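# Close the silver case's hasp over its catch

## Task

Flip the hasp on the silver case downward so it sits over the catch, without moving either case from its spot, and finish with neither gripper touching either case.

## Robot and tools

Robot: two Piper arms, left_arm and right_arm, each ending in a two-finger parallel gripper. left_arm's base sits at about (-0.018, +0.217, +0.040) m in the scene frame and right_arm's at about (+0.027, -0.300, +0.040) m, both turned almost not at all about z and with +z up.

Frames: the scene frame has its origin at table height, halfway between the arms; +z is up, +x reaches out over the table, +y points toward left_arm. Fixed cameras and the table use this frame. Every hand position, quaternion and Hand target that concerns an arm is given in that arm's own base frame, so subtract the base offset before converting scene coordinates. Gripper axes: fingers extend along the gripper's +z and open along its y. end_effector_position is the point between the finger pads, roughly 5 mm short of the tips. Reported hand poses may be wrong by a few centimetres, more at long reach.

Row format (used by both moving tools): 16 plain numbers, the left arm's 8 then the right arm's 8. For each arm: x, y, z (metres, absolute position in that arm's base frame), then qw, qx, qy, qz (absolute orientation, w first, same frame), then opening. Opening runs from -1 (closed) to +1 (fully open, 0.070 m); it is a commanded level, not a change. Both arms must always be filled in even if one does not move. To keep an arm still, resend exactly the pose from the result before it started resting, plus its desired opening; a 0 for opening is a real command, not 'unchanged'. Reuse your own fixed quaternion instead of the drifted reported one.

execute_actions(actions, cameras): actions is a list of actions; each action is a list of 1 to 15 rows, one per control step of 1/30 s, and the final row is held for the rest of the 15 steps. A target more than 0.6 m from the gripper's current position along any gripper axis makes the action rejected for both arms. An empty list just reports state and images. The controller limits each step's orientation change to 32 degrees from the measured one and may fall short; the result's Hand target shows where each arm is really heading, so send the remainder next time.

move(target, speed, blend, opening_speed, blocking, cameras): straight-line travel from the current Hand target to one row, or through a list of up to 15 rows (10 s total cap). speed is m/s, 0.002 to 2.2, default 0.25 (rotation capped at twice that in rad/s); one value or one per target. blend (metres) rounds corners of a list. opening_speed, at least 0.2 per second on the -1..1 scale, ramps the fingers. A first target's new opening is sent at once; later targets' openings apply on arrival with a pause. blocking=false returns after about 0.5 s while motion continues; a new move replaces it. The move does not avoid obstacles, and faster moves overshoot and hit harder. Do not route a path near an arm's own base; go around it. The result adds a 'move:' line: done, off_target, moving, held, fault, plus limits such as paced (command clipped) or held (steps withheld). done/off_target say nothing about contact.

wait(seconds 0 to 10): lets time pass holding last commands. stop: brakes a running move. zoom_image(camera, region [x0,y0,x1,y1] pixels, max 504x504) magnifies the latest image of cam_high, cam_low, cam_left_wrist or cam_right_wrist (each 896x504). read_manual gives only licence text. finished_scene(scene) ends the scene irreversibly.

Results: each arm's end_effector_position and quat, Hand target, Tool commands, Joint positions (last value = finger gap in metres), grip_measured on the -1..1 scale, joint torques (include gravity; noisy, with offsets), and for execute_actions some per-step positions. Warnings may include MOTOR HOT, TORQUE FAULT or OVER-TEMPERATURE FAULT.

Cautions: fingers need about 1 s to close fully. Gripping: command about 0.05 below the reading at first contact for full force. Contact torque at a joint's limit (21.3 N m big joints, 7.44 N m wrist; wrist motors only give about 4 N m) halts that arm 10 s. Heat builds from holding loads, stretched poses or pushing at unreachable targets; at 80 °C the arm goes limp for 30 to 60 s or more. A clearance check withholds commands that bring the arms too close, but fingers can still strike the other arm; never squeeze the other arm's fingers. Avoid knocking cases off the table, slamming, hard pushes, dropping things, and pressing targets deep past contact; an arm blocked by an object keeps pushing until commanded away. Wrist near the first joint's axis can flip the shoulder posture. Thinking time lets the scene keep running.

Each tool is called as name(argument=value, ...), one argument or row to a line, values as JSON.

## Session

execute_actions(
  actions=[],
)

Scene clock: 0.00 s.
left_arm: end_effector_position=(+0.2161, +0.0715, +0.1835) grip_measured=+0.98 end_effector_quat_wxyz=(+0.249, -0.100, +0.963, -0.006) | right_arm: end_effector_position=(+0.1650, +0.1419, +0.1032) grip_measured=+0.99 end_effector_quat_wxyz=(+0.215, -0.229, +0.938, +0.147)
Joint positions: left_arm=[0.524 0.98 -0.801 -0.245 1.031 0.396 0.069] | right_arm=[0.578 0.961 -0.456 0.215 0.653 -0.04 0.07]
Joint torques (N m): no reading
Motor temperatures (°C): left_arm=[25 28 25 33 26 33] | right_arm=[24 35 33 33 33 30]
Hand target: left_arm +0.2161, +0.0715, +0.1835; +0.249, -0.100, +0.963, -0.006 | right_arm +0.1650, +0.1419, +0.1032; +0.215, -0.229, +0.938, +0.147
Tool commands: left_gripper/opening=+1.0 right_gripper/opening=+1.0

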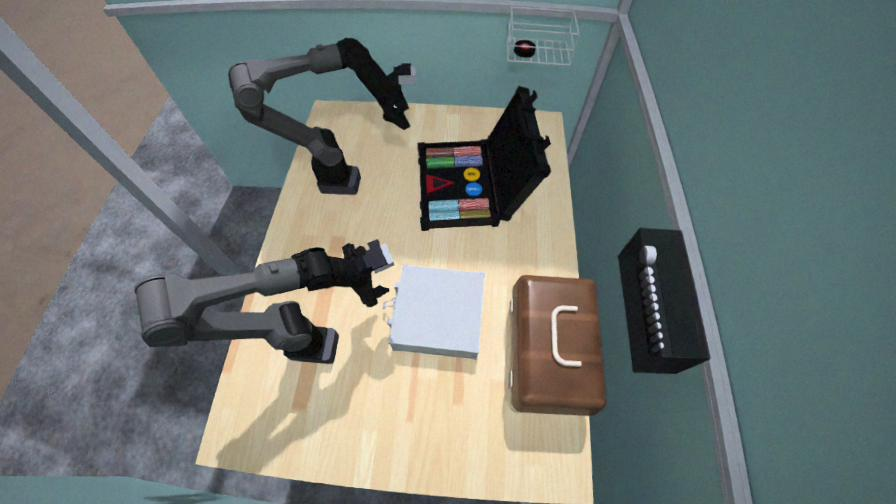

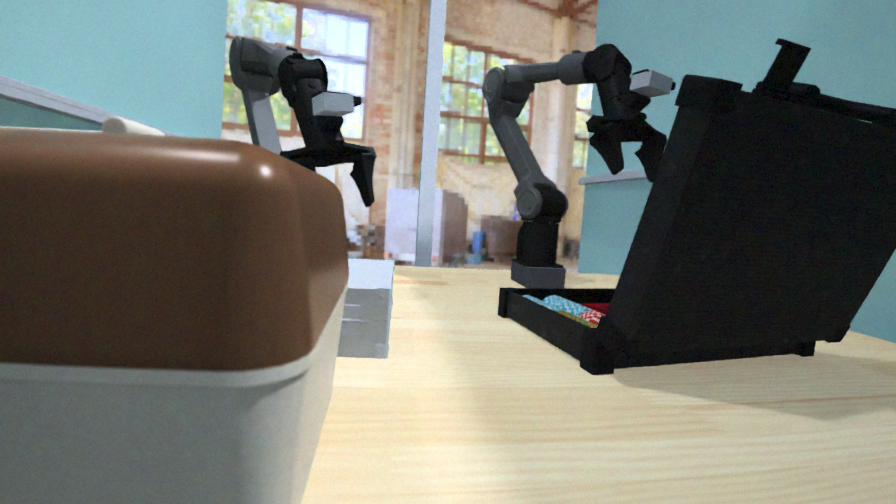

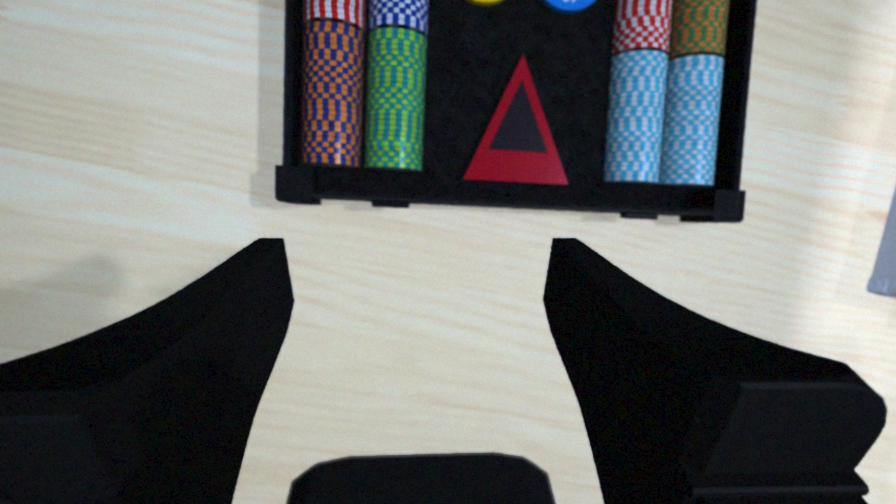

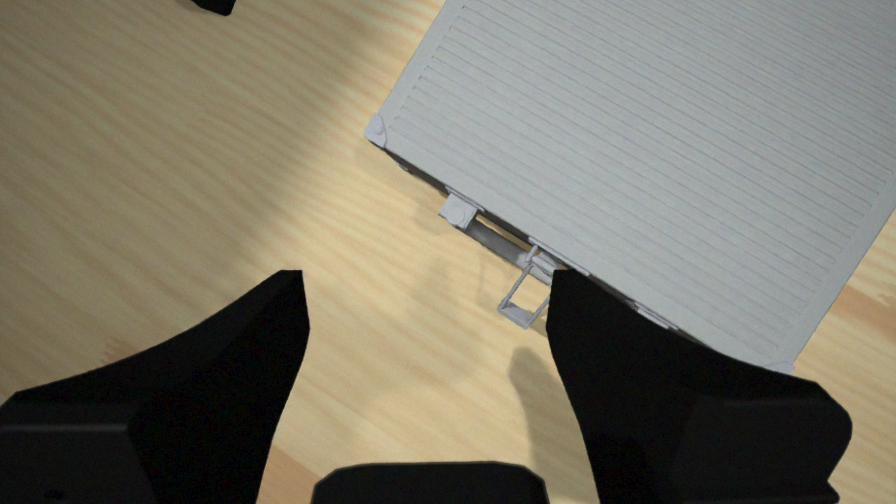

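zoom_image(
  camera="cam_right_wrist",
  region=[360, 100, 820, 400],
)

zoom_image(
  camera="cam_high",
  region=[340, 230, 500, 370],
)

Scaled by 1.096.

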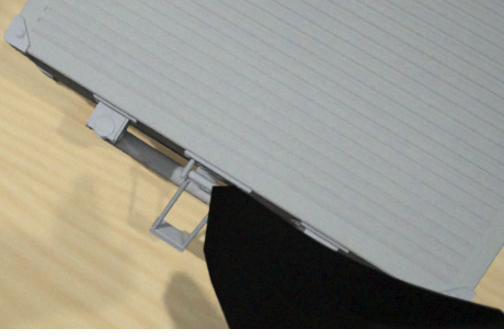

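Scaled by 3.150.

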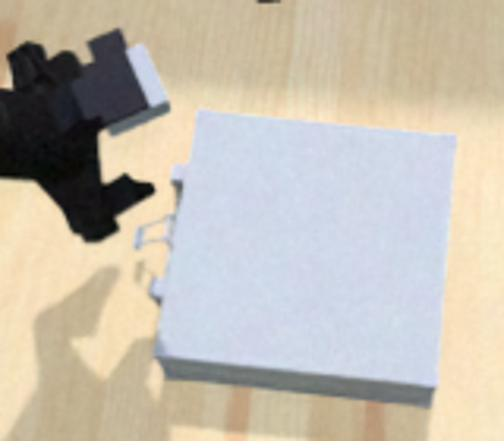

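move(
  target=[0.2161,0.0715,0.1835,0.249,-0.100,0.963,-0.006,1.0, 0.165,0.11,0.15,0.2064,-0.2936,0.9311,0.0651,-1],
)

Scene clock: 95.23 s.
left_arm: end_effector_position=(+0.2162, +0.0716, +0.1836) grip_measured=+0.98 end_effector_quat_wxyz=(+0.249, -0.100, +0.963, -0.006) | right_arm: end_effector_position=(+0.1653, +0.1099, +0.1503) grip_measured=-1.00 end_effector_quat_wxyz=(+0.207, -0.293, +0.931, +0.065)
Joint positions: left_arm=[0.523 0.98 -0.801 -0.244 1.03 0.395 0.069] | right_arm=[0.567 0.895 -0.656 0.022 0.982 -0.052 0]
Joint torques (N m): left_arm=[-0.08 -2.24 -3.95 -0.19 -0.72 -0.17] | right_arm=[1.21 -1.68 -5.95 0.23 -0.52 0.12]
Motor temperatures (°C): left_arm=[25 28 26 33 26 32] | right_arm=[24 35 33 33 33 30]
Hand target: left_arm +0.2161, +0.0715, +0.1835; +0.249, -0.100, +0.963, -0.006 | right_arm +0.1650, +0.1100, +0.1500; +0.206, -0.294, +0.931, +0.065
Off the commanded pose: left_arm 0.000 m, 0 deg | right_arm 0.000 m, 0 deg.
move: done

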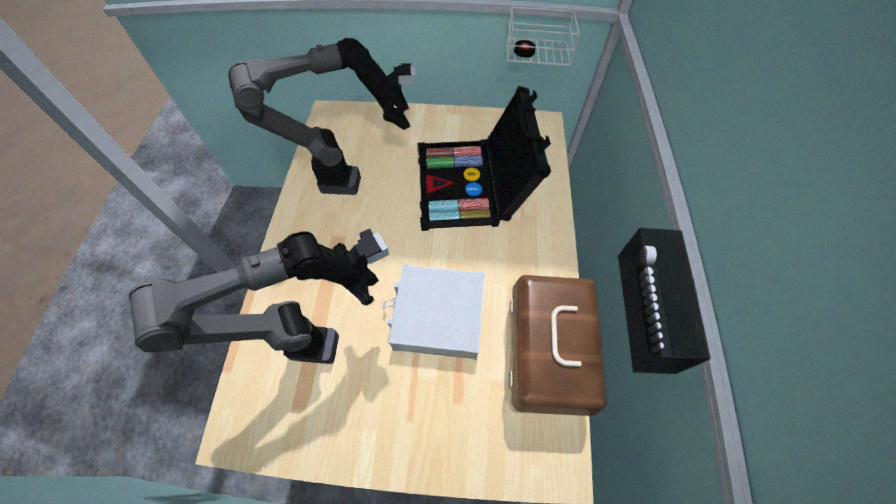

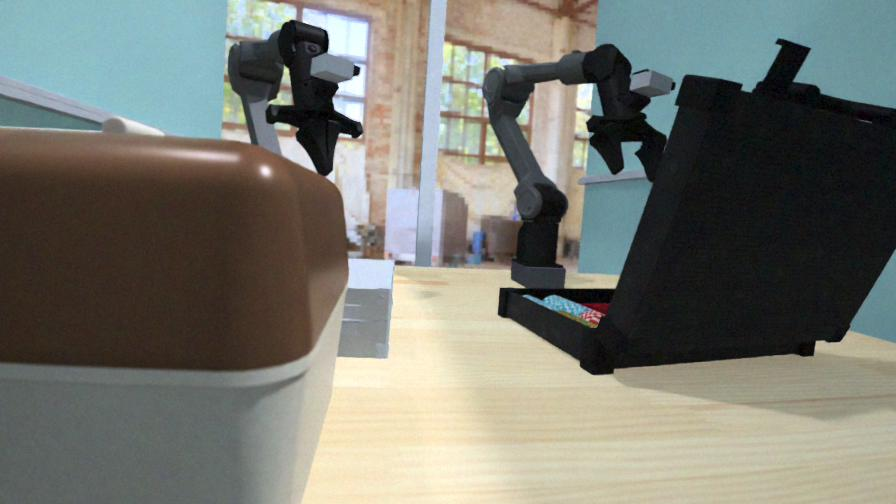

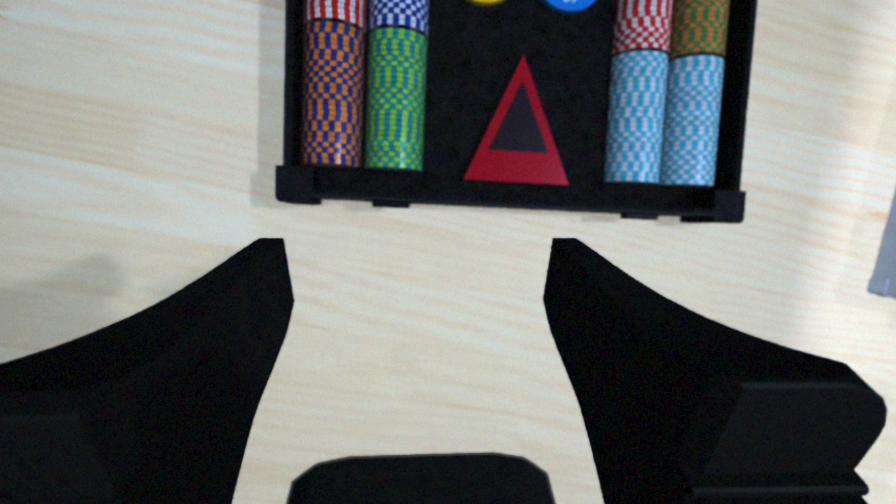

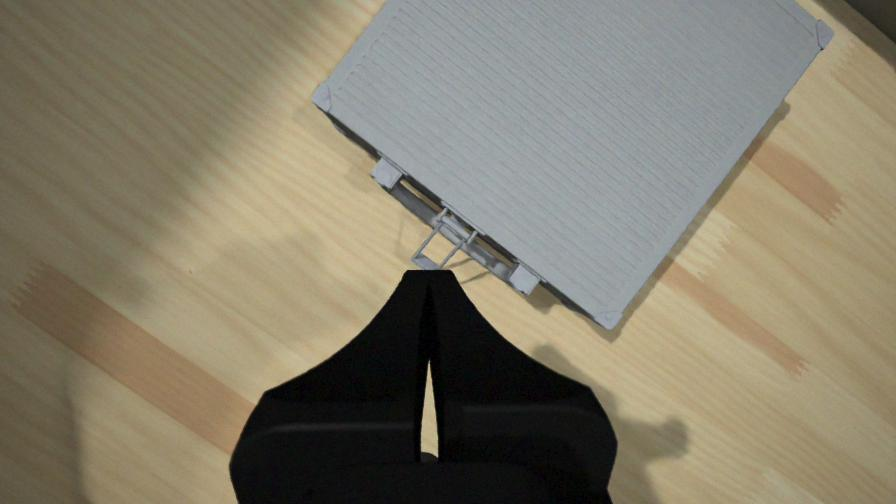

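zoom_image(
  camera="cam_right_wrist",
  region=[340, 130, 580, 330],
)

Scaled by 2.100.

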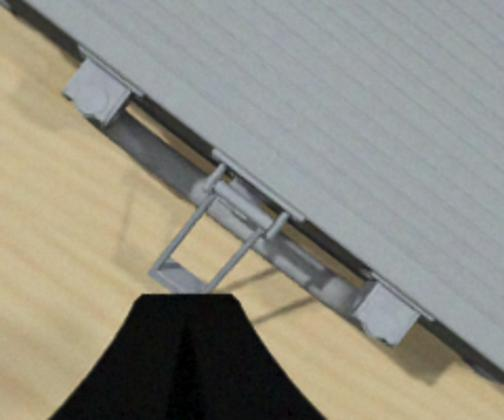

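move(
  target=[0.2161,0.0715,0.1835,0.249,-0.100,0.963,-0.006,1.0, 0.165,0.01,0.15,0.2064,-0.2936,0.9311,0.0651,-1],
  cameras=["cam_high","cam_right_wrist"],
)

zoom_image(
  camera="cam_right_wrist",
  region=[180, 30, 420, 230],
)

Scene clock: 131.00 s.
left_arm: end_effector_position=(+0.2162, +0.0716, +0.1836) grip_measured=+0.98 end_effector_quat_wxyz=(+0.249, -0.100, +0.963, -0.006) | right_arm: end_effector_position=(+0.1655, +0.0100, +0.1500) grip_measured=-1.00 end_effector_quat_wxyz=(+0.207, -0.293, +0.931, +0.062)
Joint positions: left_arm=[0.523 0.98 -0.801 -0.244 1.03 0.395 0.069] | right_arm=[-0.449 0.865 -0.643 0.397 1.232 -1.153 0]
Joint torques (N m): left_arm=[0 -2.12 -4 -0.23 -0.69 -0.15] | right_arm=[0.83 -0.88 -5.57 0.56 -0.01 0.03]
Motor temperatures (°C): left_arm=[25 28 25 32 26 32] | right_arm=[24 35 33 33 33 30]
Hand target: left_arm +0.2161, +0.0715, +0.1835; +0.249, -0.100, +0.963, -0.006 | right_arm +0.1653, +0.0102, +0.1497; +0.207, -0.293, +0.931, +0.062
Off the commanded pose: left_arm 0.000 m, 0 deg | right_arm 0.000 m, 0 deg.
joint sent to its limit (right arm) — joint 5 (wrist pitch), upper limit. The joint targets still meet the commanded pose.
move: done
Images, in order (width x height): cam_high 896x504, cam_right_wrist 896x504.

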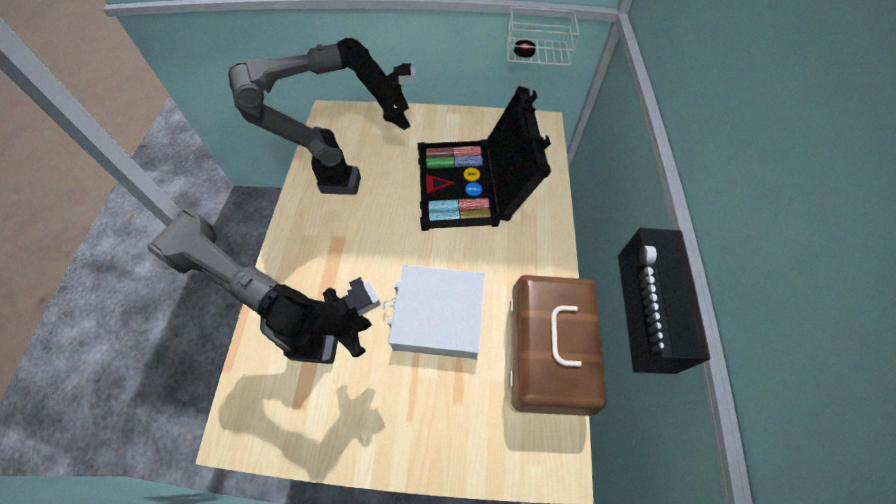

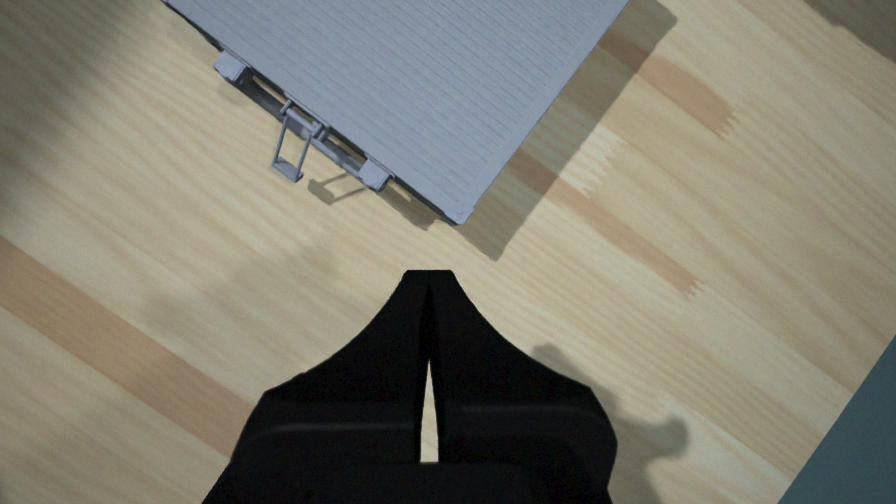

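Scaled by 2.100.

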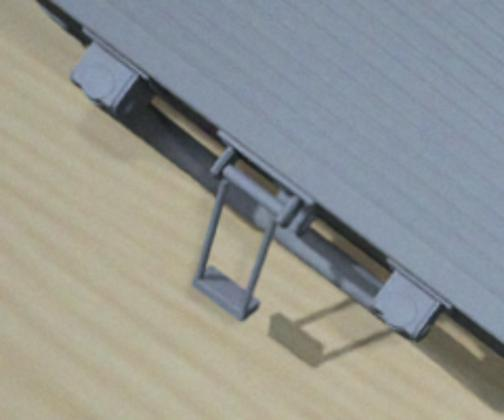

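move(
  target=[
    [0.2161,0.0715,0.1835,0.249,-0.100,0.963,-0.006,1.0, 0.105,0.102,0.10,0.1736,0,0.9848,0,-0.66],
    [0.2161,0.0715,0.1835,0.249,-0.100,0.963,-0.006,1.0, 0.105,0.102,0.02,0.1736,0,0.9848,0,-0.66],
  ],
  blend=[0.02,0],
  cameras=["cam_high","cam_right_wrist"],
)

zoom_image(
  camera="cam_right_wrist",
  region=[300, 100, 600, 340],
)

Scene clock: 214.33 s.
left_arm: end_effector_position=(+0.2162, +0.0716, +0.1836) grip_measured=+0.98 end_effector_quat_wxyz=(+0.249, -0.100, +0.963, -0.006) | right_arm: end_effector_position=(+0.1050, +0.1025, +0.0202) grip_measured=-0.66 end_effector_quat_wxyz=(+0.174, +0.000, +0.985, +0.001)
Joint positions: left_arm=[0.523 0.98 -0.801 -0.244 1.03 0.395 0.069] | right_arm=[1.293 1.144 -0.242 -0.519 0.724 1.68 0.012]
Joint torques (N m): left_arm=[0.13 -2.09 -4.04 -0.29 -0.65 -0.1] | right_arm=[0.72 -1.44 -3.83 -0.43 0.22 0]
Motor temperatures (°C): left_arm=[25 28 25 32 26 32] | right_arm=[24 35 33 33 32 29]
Hand target: left_arm +0.2161, +0.0715, +0.1835; +0.249, -0.100, +0.963, -0.006 | right_arm +0.1050, +0.1020, +0.0200; +0.174, +0.000, +0.985, +0.000
Off the commanded pose: left_arm 0.000 m, 0 deg | right_arm 0.001 m, 0 deg.
move: done
Images, in order (width x height): cam_high 896x504, cam_right_wrist 896x504.

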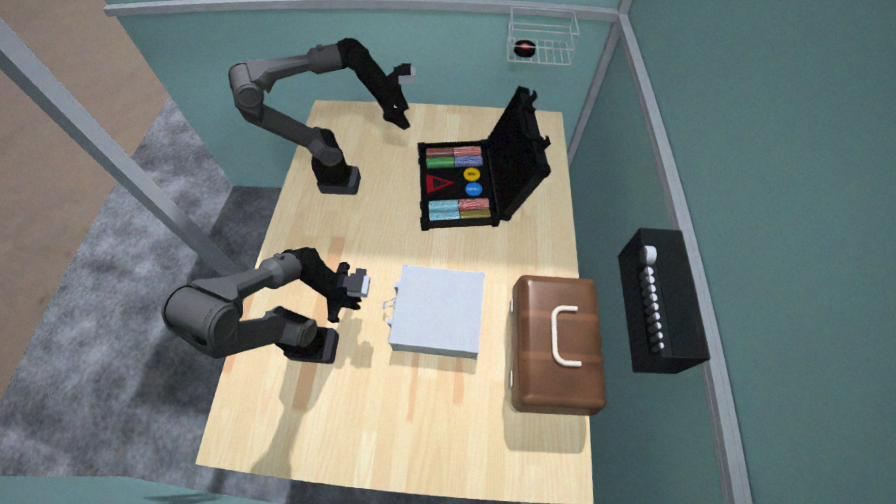

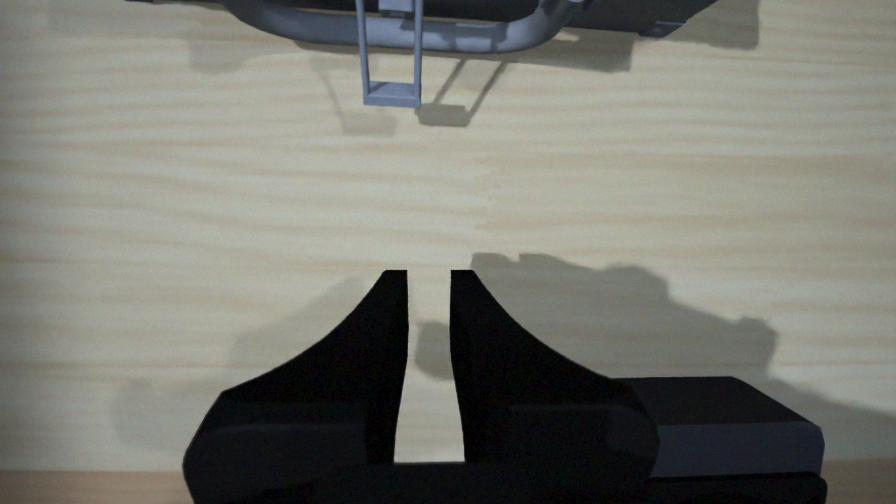

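Scaled by 1.680.

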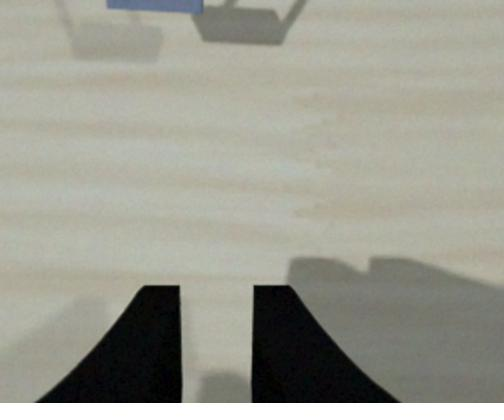

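move(
  target=[
    [0.2161,0.0715,0.1835,0.249,-0.100,0.963,-0.006,1.0, 0.110,0.113,-0.010,0.1736,0,0.9848,0,-0.66],
    [0.2161,0.0715,0.1835,0.249,-0.100,0.963,-0.006,1.0, 0.15,0.113,-0.010,0.1736,0,0.9848,0,-0.66],
  ],
  speed=[0.15,0.05],
  cameras=["cam_high","cam_right_wrist"],
)

zoom_image(
  camera="cam_right_wrist",
  region=[280, 100, 600, 340],
)

Scene clock: 239.20 s.
left_arm: end_effector_position=(+0.2162, +0.0716, +0.1836) grip_measured=+0.98 end_effector_quat_wxyz=(+0.249, -0.100, +0.963, -0.006) | right_arm: end_effector_position=(+0.1503, +0.1130, -0.0099) grip_measured=-0.66 end_effector_quat_wxyz=(+0.174, +0.000, +0.985, +0.000)
Joint positions: left_arm=[0.523 0.98 -0.801 -0.244 1.03 0.395 0.069] | right_arm=[0.989 1.42 -0.262 -0.787 0.416 1.702 0.012]
Joint torques (N m): left_arm=[0.21 -1.96 -4.1 -0.32 -0.62 -0.07] | right_arm=[0.9 -3.48 -3.31 0.05 0.31 0.11]
Motor temperatures (°C): left_arm=[25 28 25 32 26 32] | right_arm=[24 35 33 33 32 29]
Hand target: left_arm +0.2161, +0.0715, +0.1835; +0.249, -0.100, +0.963, -0.006 | right_arm +0.1500, +0.1130, -0.0100; +0.174, +0.000, +0.985, +0.000
Off the commanded pose: left_arm 0.000 m, 0 deg | right_arm 0.000 m, 0 deg.
move: done
Images, in order (width x height): cam_high 896x504, cam_right_wrist 896x504.

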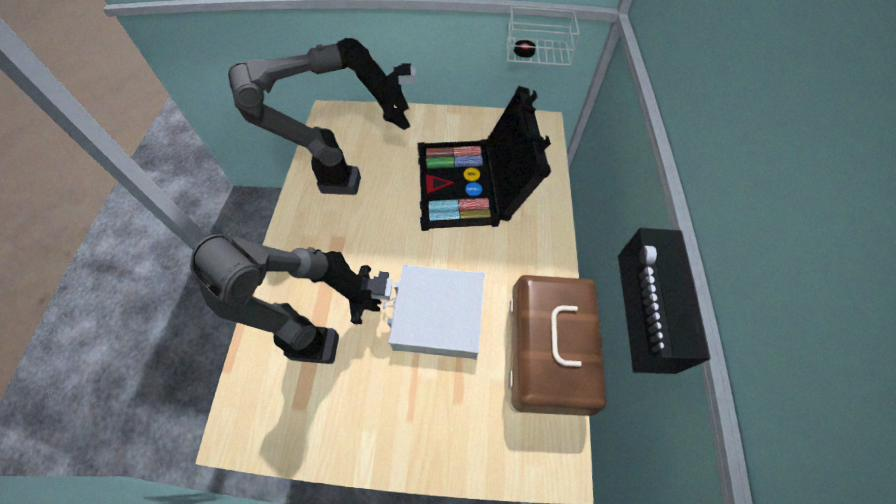

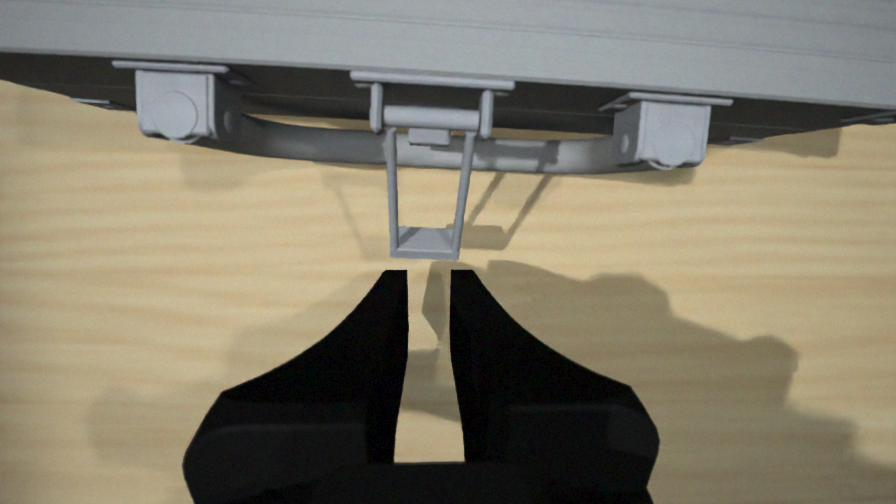

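Scaled by 1.575.

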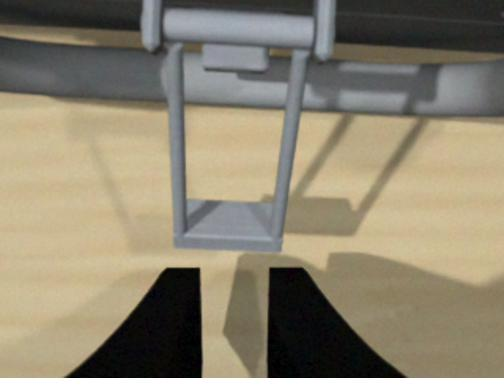

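move(
  target=[0.2161,0.0715,0.1835,0.249,-0.100,0.963,-0.006,1.0, 0.17,0.113,-0.012,0.1736,0,0.9848,0,-0.66],
  speed=0.05,
  cameras=["cam_right_wrist"],
)

zoom_image(
  camera="cam_right_wrist",
  region=[280, 100, 600, 340],
)

Scene clock: 259.73 s.
left_arm: end_effector_position=(+0.2162, +0.0716, +0.1836) grip_measured=+0.98 end_effector_quat_wxyz=(+0.249, -0.100, +0.963, -0.006) | right_arm: end_effector_position=(+0.1703, +0.1132, -0.0118) grip_measured=-0.66 end_effector_quat_wxyz=(+0.174, +0.000, +0.985, +0.000)
Joint positions: left_arm=[0.523 0.98 -0.801 -0.244 1.03 0.395 0.069] | right_arm=[0.876 1.472 -0.301 -0.819 0.368 1.63 0.012]
Joint torques (N m): left_arm=[0.36 -1.9 -4.15 -0.35 -0.59 -0.04] | right_arm=[0.71 -3.94 -3.54 -0.07 0.22 0.09]
Motor temperatures (°C): left_arm=[25 28 25 32 26 32] | right_arm=[24 35 33 33 32 29]
Hand target: left_arm +0.2161, +0.0715, +0.1835; +0.249, -0.100, +0.963, -0.006 | right_arm +0.1700, +0.1130, -0.0120; +0.174, +0.000, +0.985, +0.000
Off the commanded pose: left_arm 0.000 m, 0 deg | right_arm 0.000 m, 0 deg.
move: done
Images, in order (width x height): cam_right_wrist 896x504.

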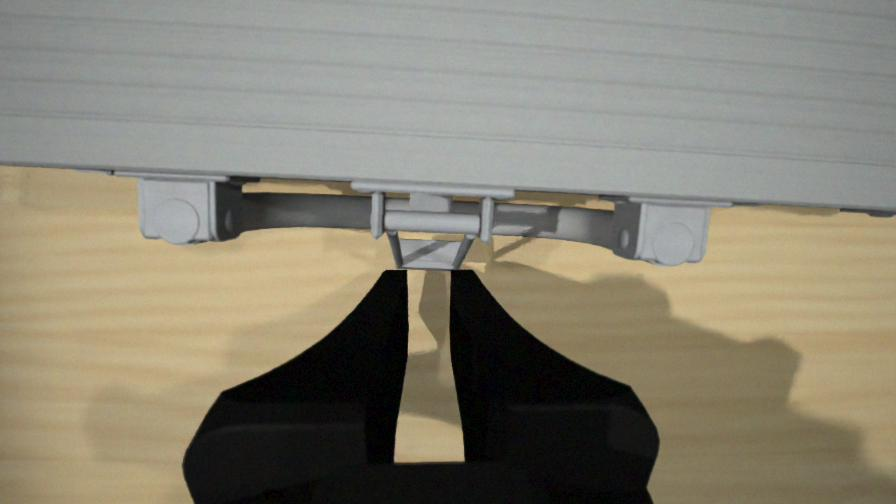

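Scaled by 1.575.

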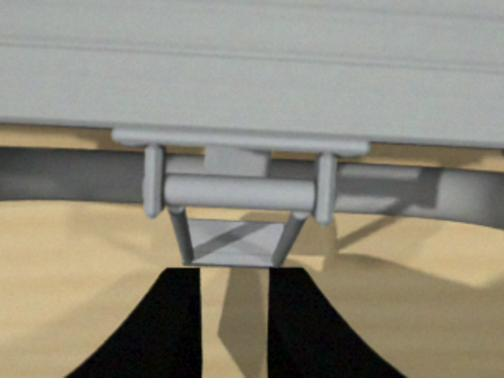

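move(
  target=[
    [0.2161,0.0715,0.1835,0.249,-0.100,0.963,-0.006,1.0, 0.182,0.113,-0.018,0.1736,0,0.9848,0,-0.66],
    [0.2161,0.0715,0.1835,0.249,-0.100,0.963,-0.006,1.0, 0.188,0.113,-0.018,0.1736,0,0.9848,0,-0.66],
  ],
  speed=[0.05,0.02],
  cameras=["cam_right_wrist"],
)

zoom_image(
  camera="cam_right_wrist",
  region=[280, 180, 600, 380],
)

Scene clock: 273.70 s.
left_arm: end_effector_position=(+0.2162, +0.0716, +0.1836) grip_measured=+0.98 end_effector_quat_wxyz=(+0.249, -0.100, +0.963, -0.006) | right_arm: end_effector_position=(+0.1878, +0.1128, -0.0181) grip_measured=-0.66 end_effector_quat_wxyz=(+0.173, -0.001, +0.985, +0.000)
Joint positions: left_arm=[0.523 0.98 -0.801 -0.244 1.03 0.395 0.069] | right_arm=[0.79 1.541 -0.333 -0.898 0.316 1.631 0.012]
Joint torques (N m): left_arm=[0.45 -1.86 -4.12 -0.35 -0.57 -0.03] | right_arm=[0.06 -4.49 -5.23 -0.11 0.02 0.03]
Motor temperatures (°C): left_arm=[25 28 25 32 26 32] | right_arm=[24 35 33 33 32 29]
Hand target: left_arm +0.2161, +0.0715, +0.1835; +0.249, -0.100, +0.963, -0.006 | right_arm +0.1880, +0.1130, -0.0180; +0.174, +0.000, +0.985, +0.000
Off the commanded pose: left_arm 0.000 m, 0 deg | right_arm 0.000 m, 0 deg.
move: done
Images, in order (width x height): cam_right_wrist 896x504.

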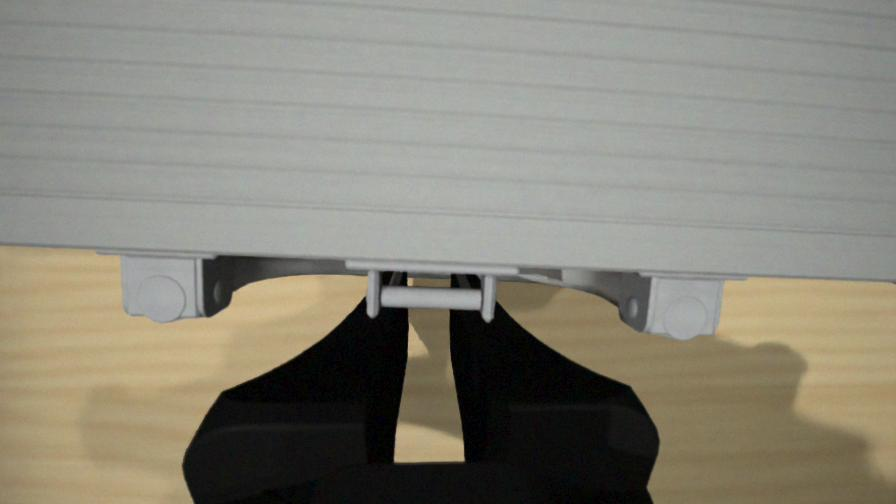

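Scaled by 1.575.

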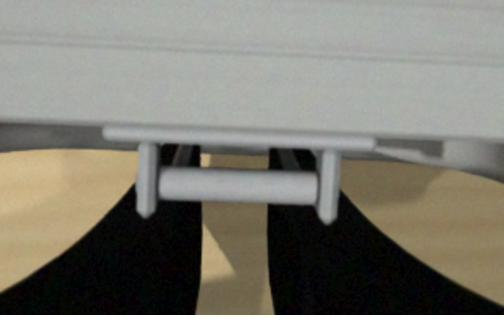

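move(
  target=[0.2161,0.0715,0.1835,0.249,-0.100,0.963,-0.006,1.0, 0.192,0.113,-0.018,0.1736,0,0.9848,0,-0.66],
  speed=0.02,
  cameras=["cam_right_wrist"],
)

zoom_image(
  camera="cam_right_wrist",
  region=[280, 180, 600, 380],
)

Scene clock: 286.80 s.
left_arm: end_effector_position=(+0.2162, +0.0716, +0.1836) grip_measured=+0.98 end_effector_quat_wxyz=(+0.249, -0.100, +0.963, -0.006) | right_arm: end_effector_position=(+0.1921, +0.1131, -0.0178) grip_measured=-0.66 end_effector_quat_wxyz=(+0.174, +0.000, +0.985, +0.000)
Joint positions: left_arm=[0.523 0.98 -0.801 -0.244 1.03 0.395 0.069] | right_arm=[0.772 1.548 -0.345 -0.895 0.311 1.611 0.012]
Joint torques (N m): left_arm=[0.55 -1.78 -4.14 -0.33 -0.53 0.02] | right_arm=[0.12 -4.21 -4.81 -0.13 0.09 -0.01]
Motor temperatures (°C): left_arm=[25 28 25 32 26 32] | right_arm=[24 35 33 33 32 29]
Hand target: left_arm +0.2161, +0.0715, +0.1835; +0.249, -0.100, +0.963, -0.006 | right_arm +0.1920, +0.1130, -0.0180; +0.174, +0.000, +0.985, +0.000
Off the commanded pose: left_arm 0.000 m, 0 deg | right_arm 0.000 m, 0 deg.
move: done
Images, in order (width x height): cam_right_wrist 896x504.

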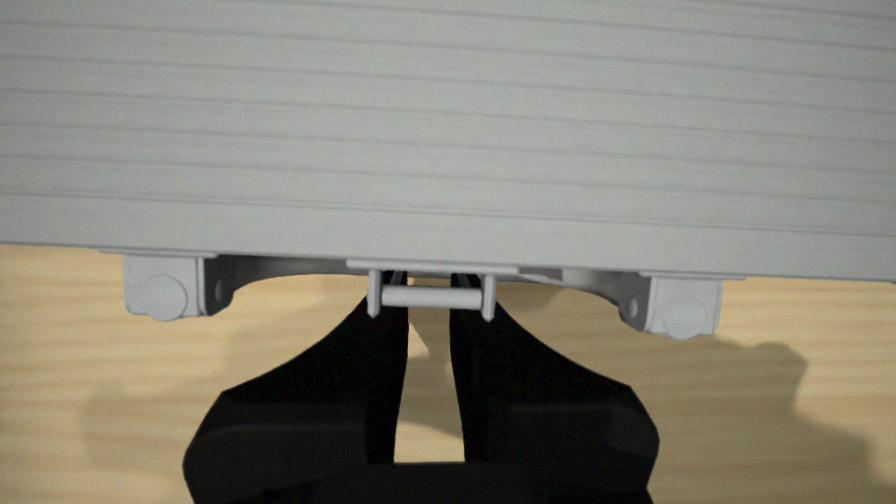

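Scaled by 1.575.

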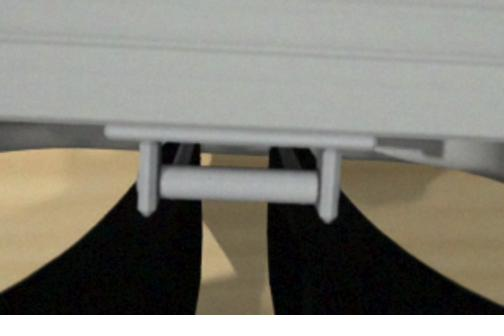

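move(
  target=[0.2161,0.0715,0.1835,0.249,-0.100,0.963,-0.006,1.0, 0.11,0.113,-0.012,0.1736,0,0.9848,0,-0.66],
  speed=0.1,
)

zoom_image(
  camera="cam_high",
  region=[340, 230, 500, 370],
)

Scene clock: 295.70 s.
left_arm: end_effector_position=(+0.2162, +0.0716, +0.1836) grip_measured=+0.98 end_effector_quat_wxyz=(+0.249, -0.100, +0.963, -0.006) | right_arm: end_effector_position=(+0.1097, +0.1126, -0.0122) grip_measured=-0.66 end_effector_quat_wxyz=(+0.173, +0.000, +0.985, -0.001)
Joint positions: left_arm=[0.523 0.98 -0.801 -0.244 1.03 0.395 0.069] | right_arm=[1.279 1.368 -0.198 -0.745 0.504 1.94 0.012]
Joint torques (N m): left_arm=[0.61 -1.67 -4.23 -0.3 -0.52 0.06] | right_arm=[0.14 -3.98 -4.16 -0.34 0.18 -0.07]
Motor temperatures (°C): left_arm=[25 28 25 32 26 32] | right_arm=[24 35 33 33 32 29]
Hand target: left_arm +0.2161, +0.0715, +0.1835; +0.249, -0.100, +0.963, -0.006 | right_arm +0.1100, +0.1130, -0.0120; +0.174, +0.000, +0.985, +0.000
Off the commanded pose: left_arm 0.000 m, 0 deg | right_arm 0.000 m, 0 deg.
move: done

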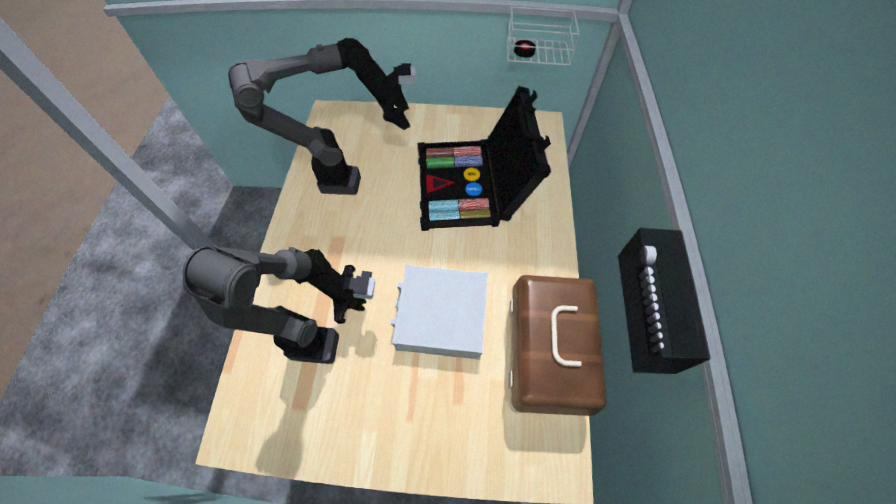

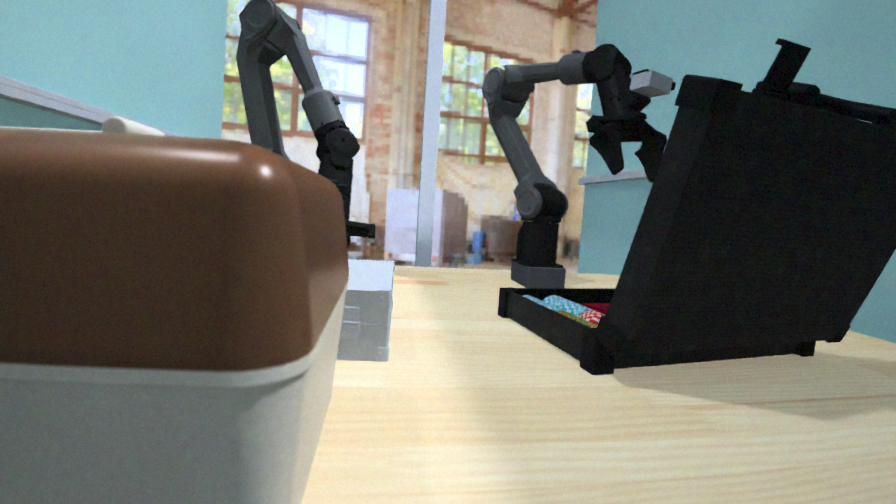

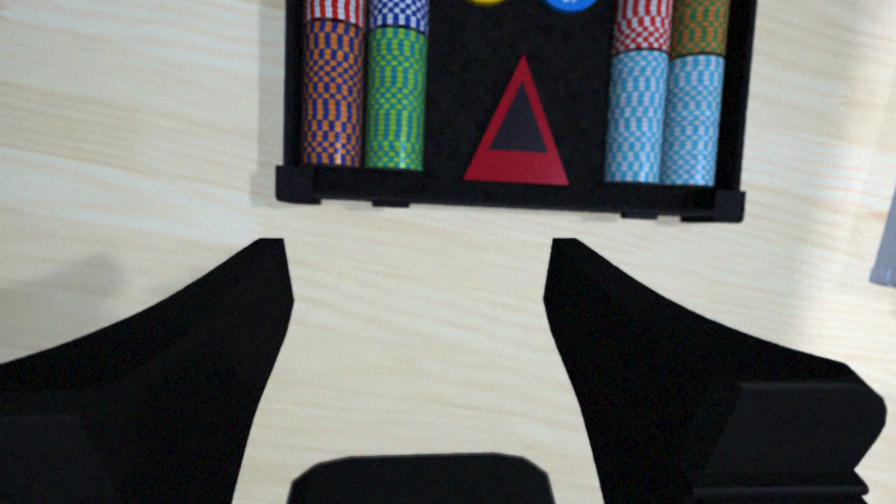

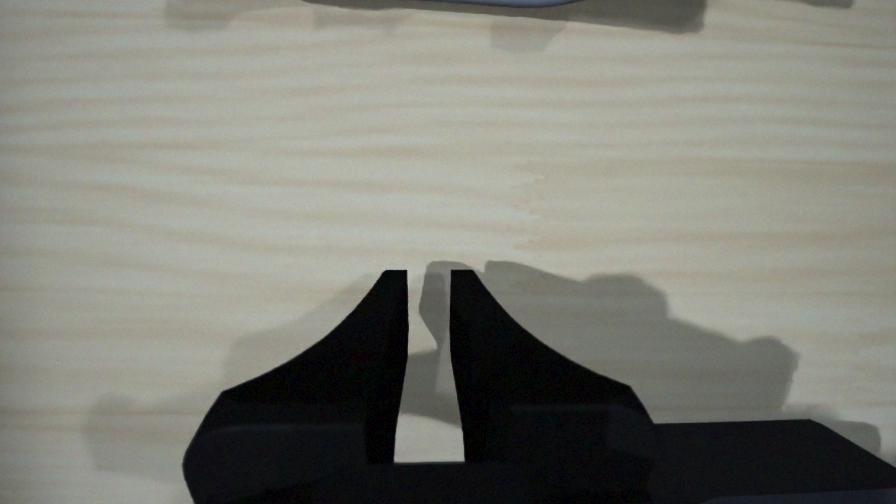

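Scaled by 3.150.

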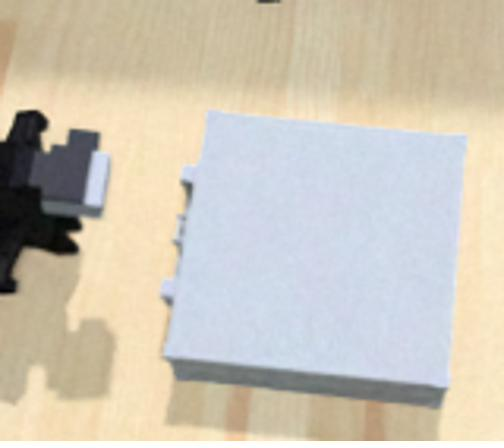

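finished_scene(
  scene=1,
)

The scene is finished: the task was done.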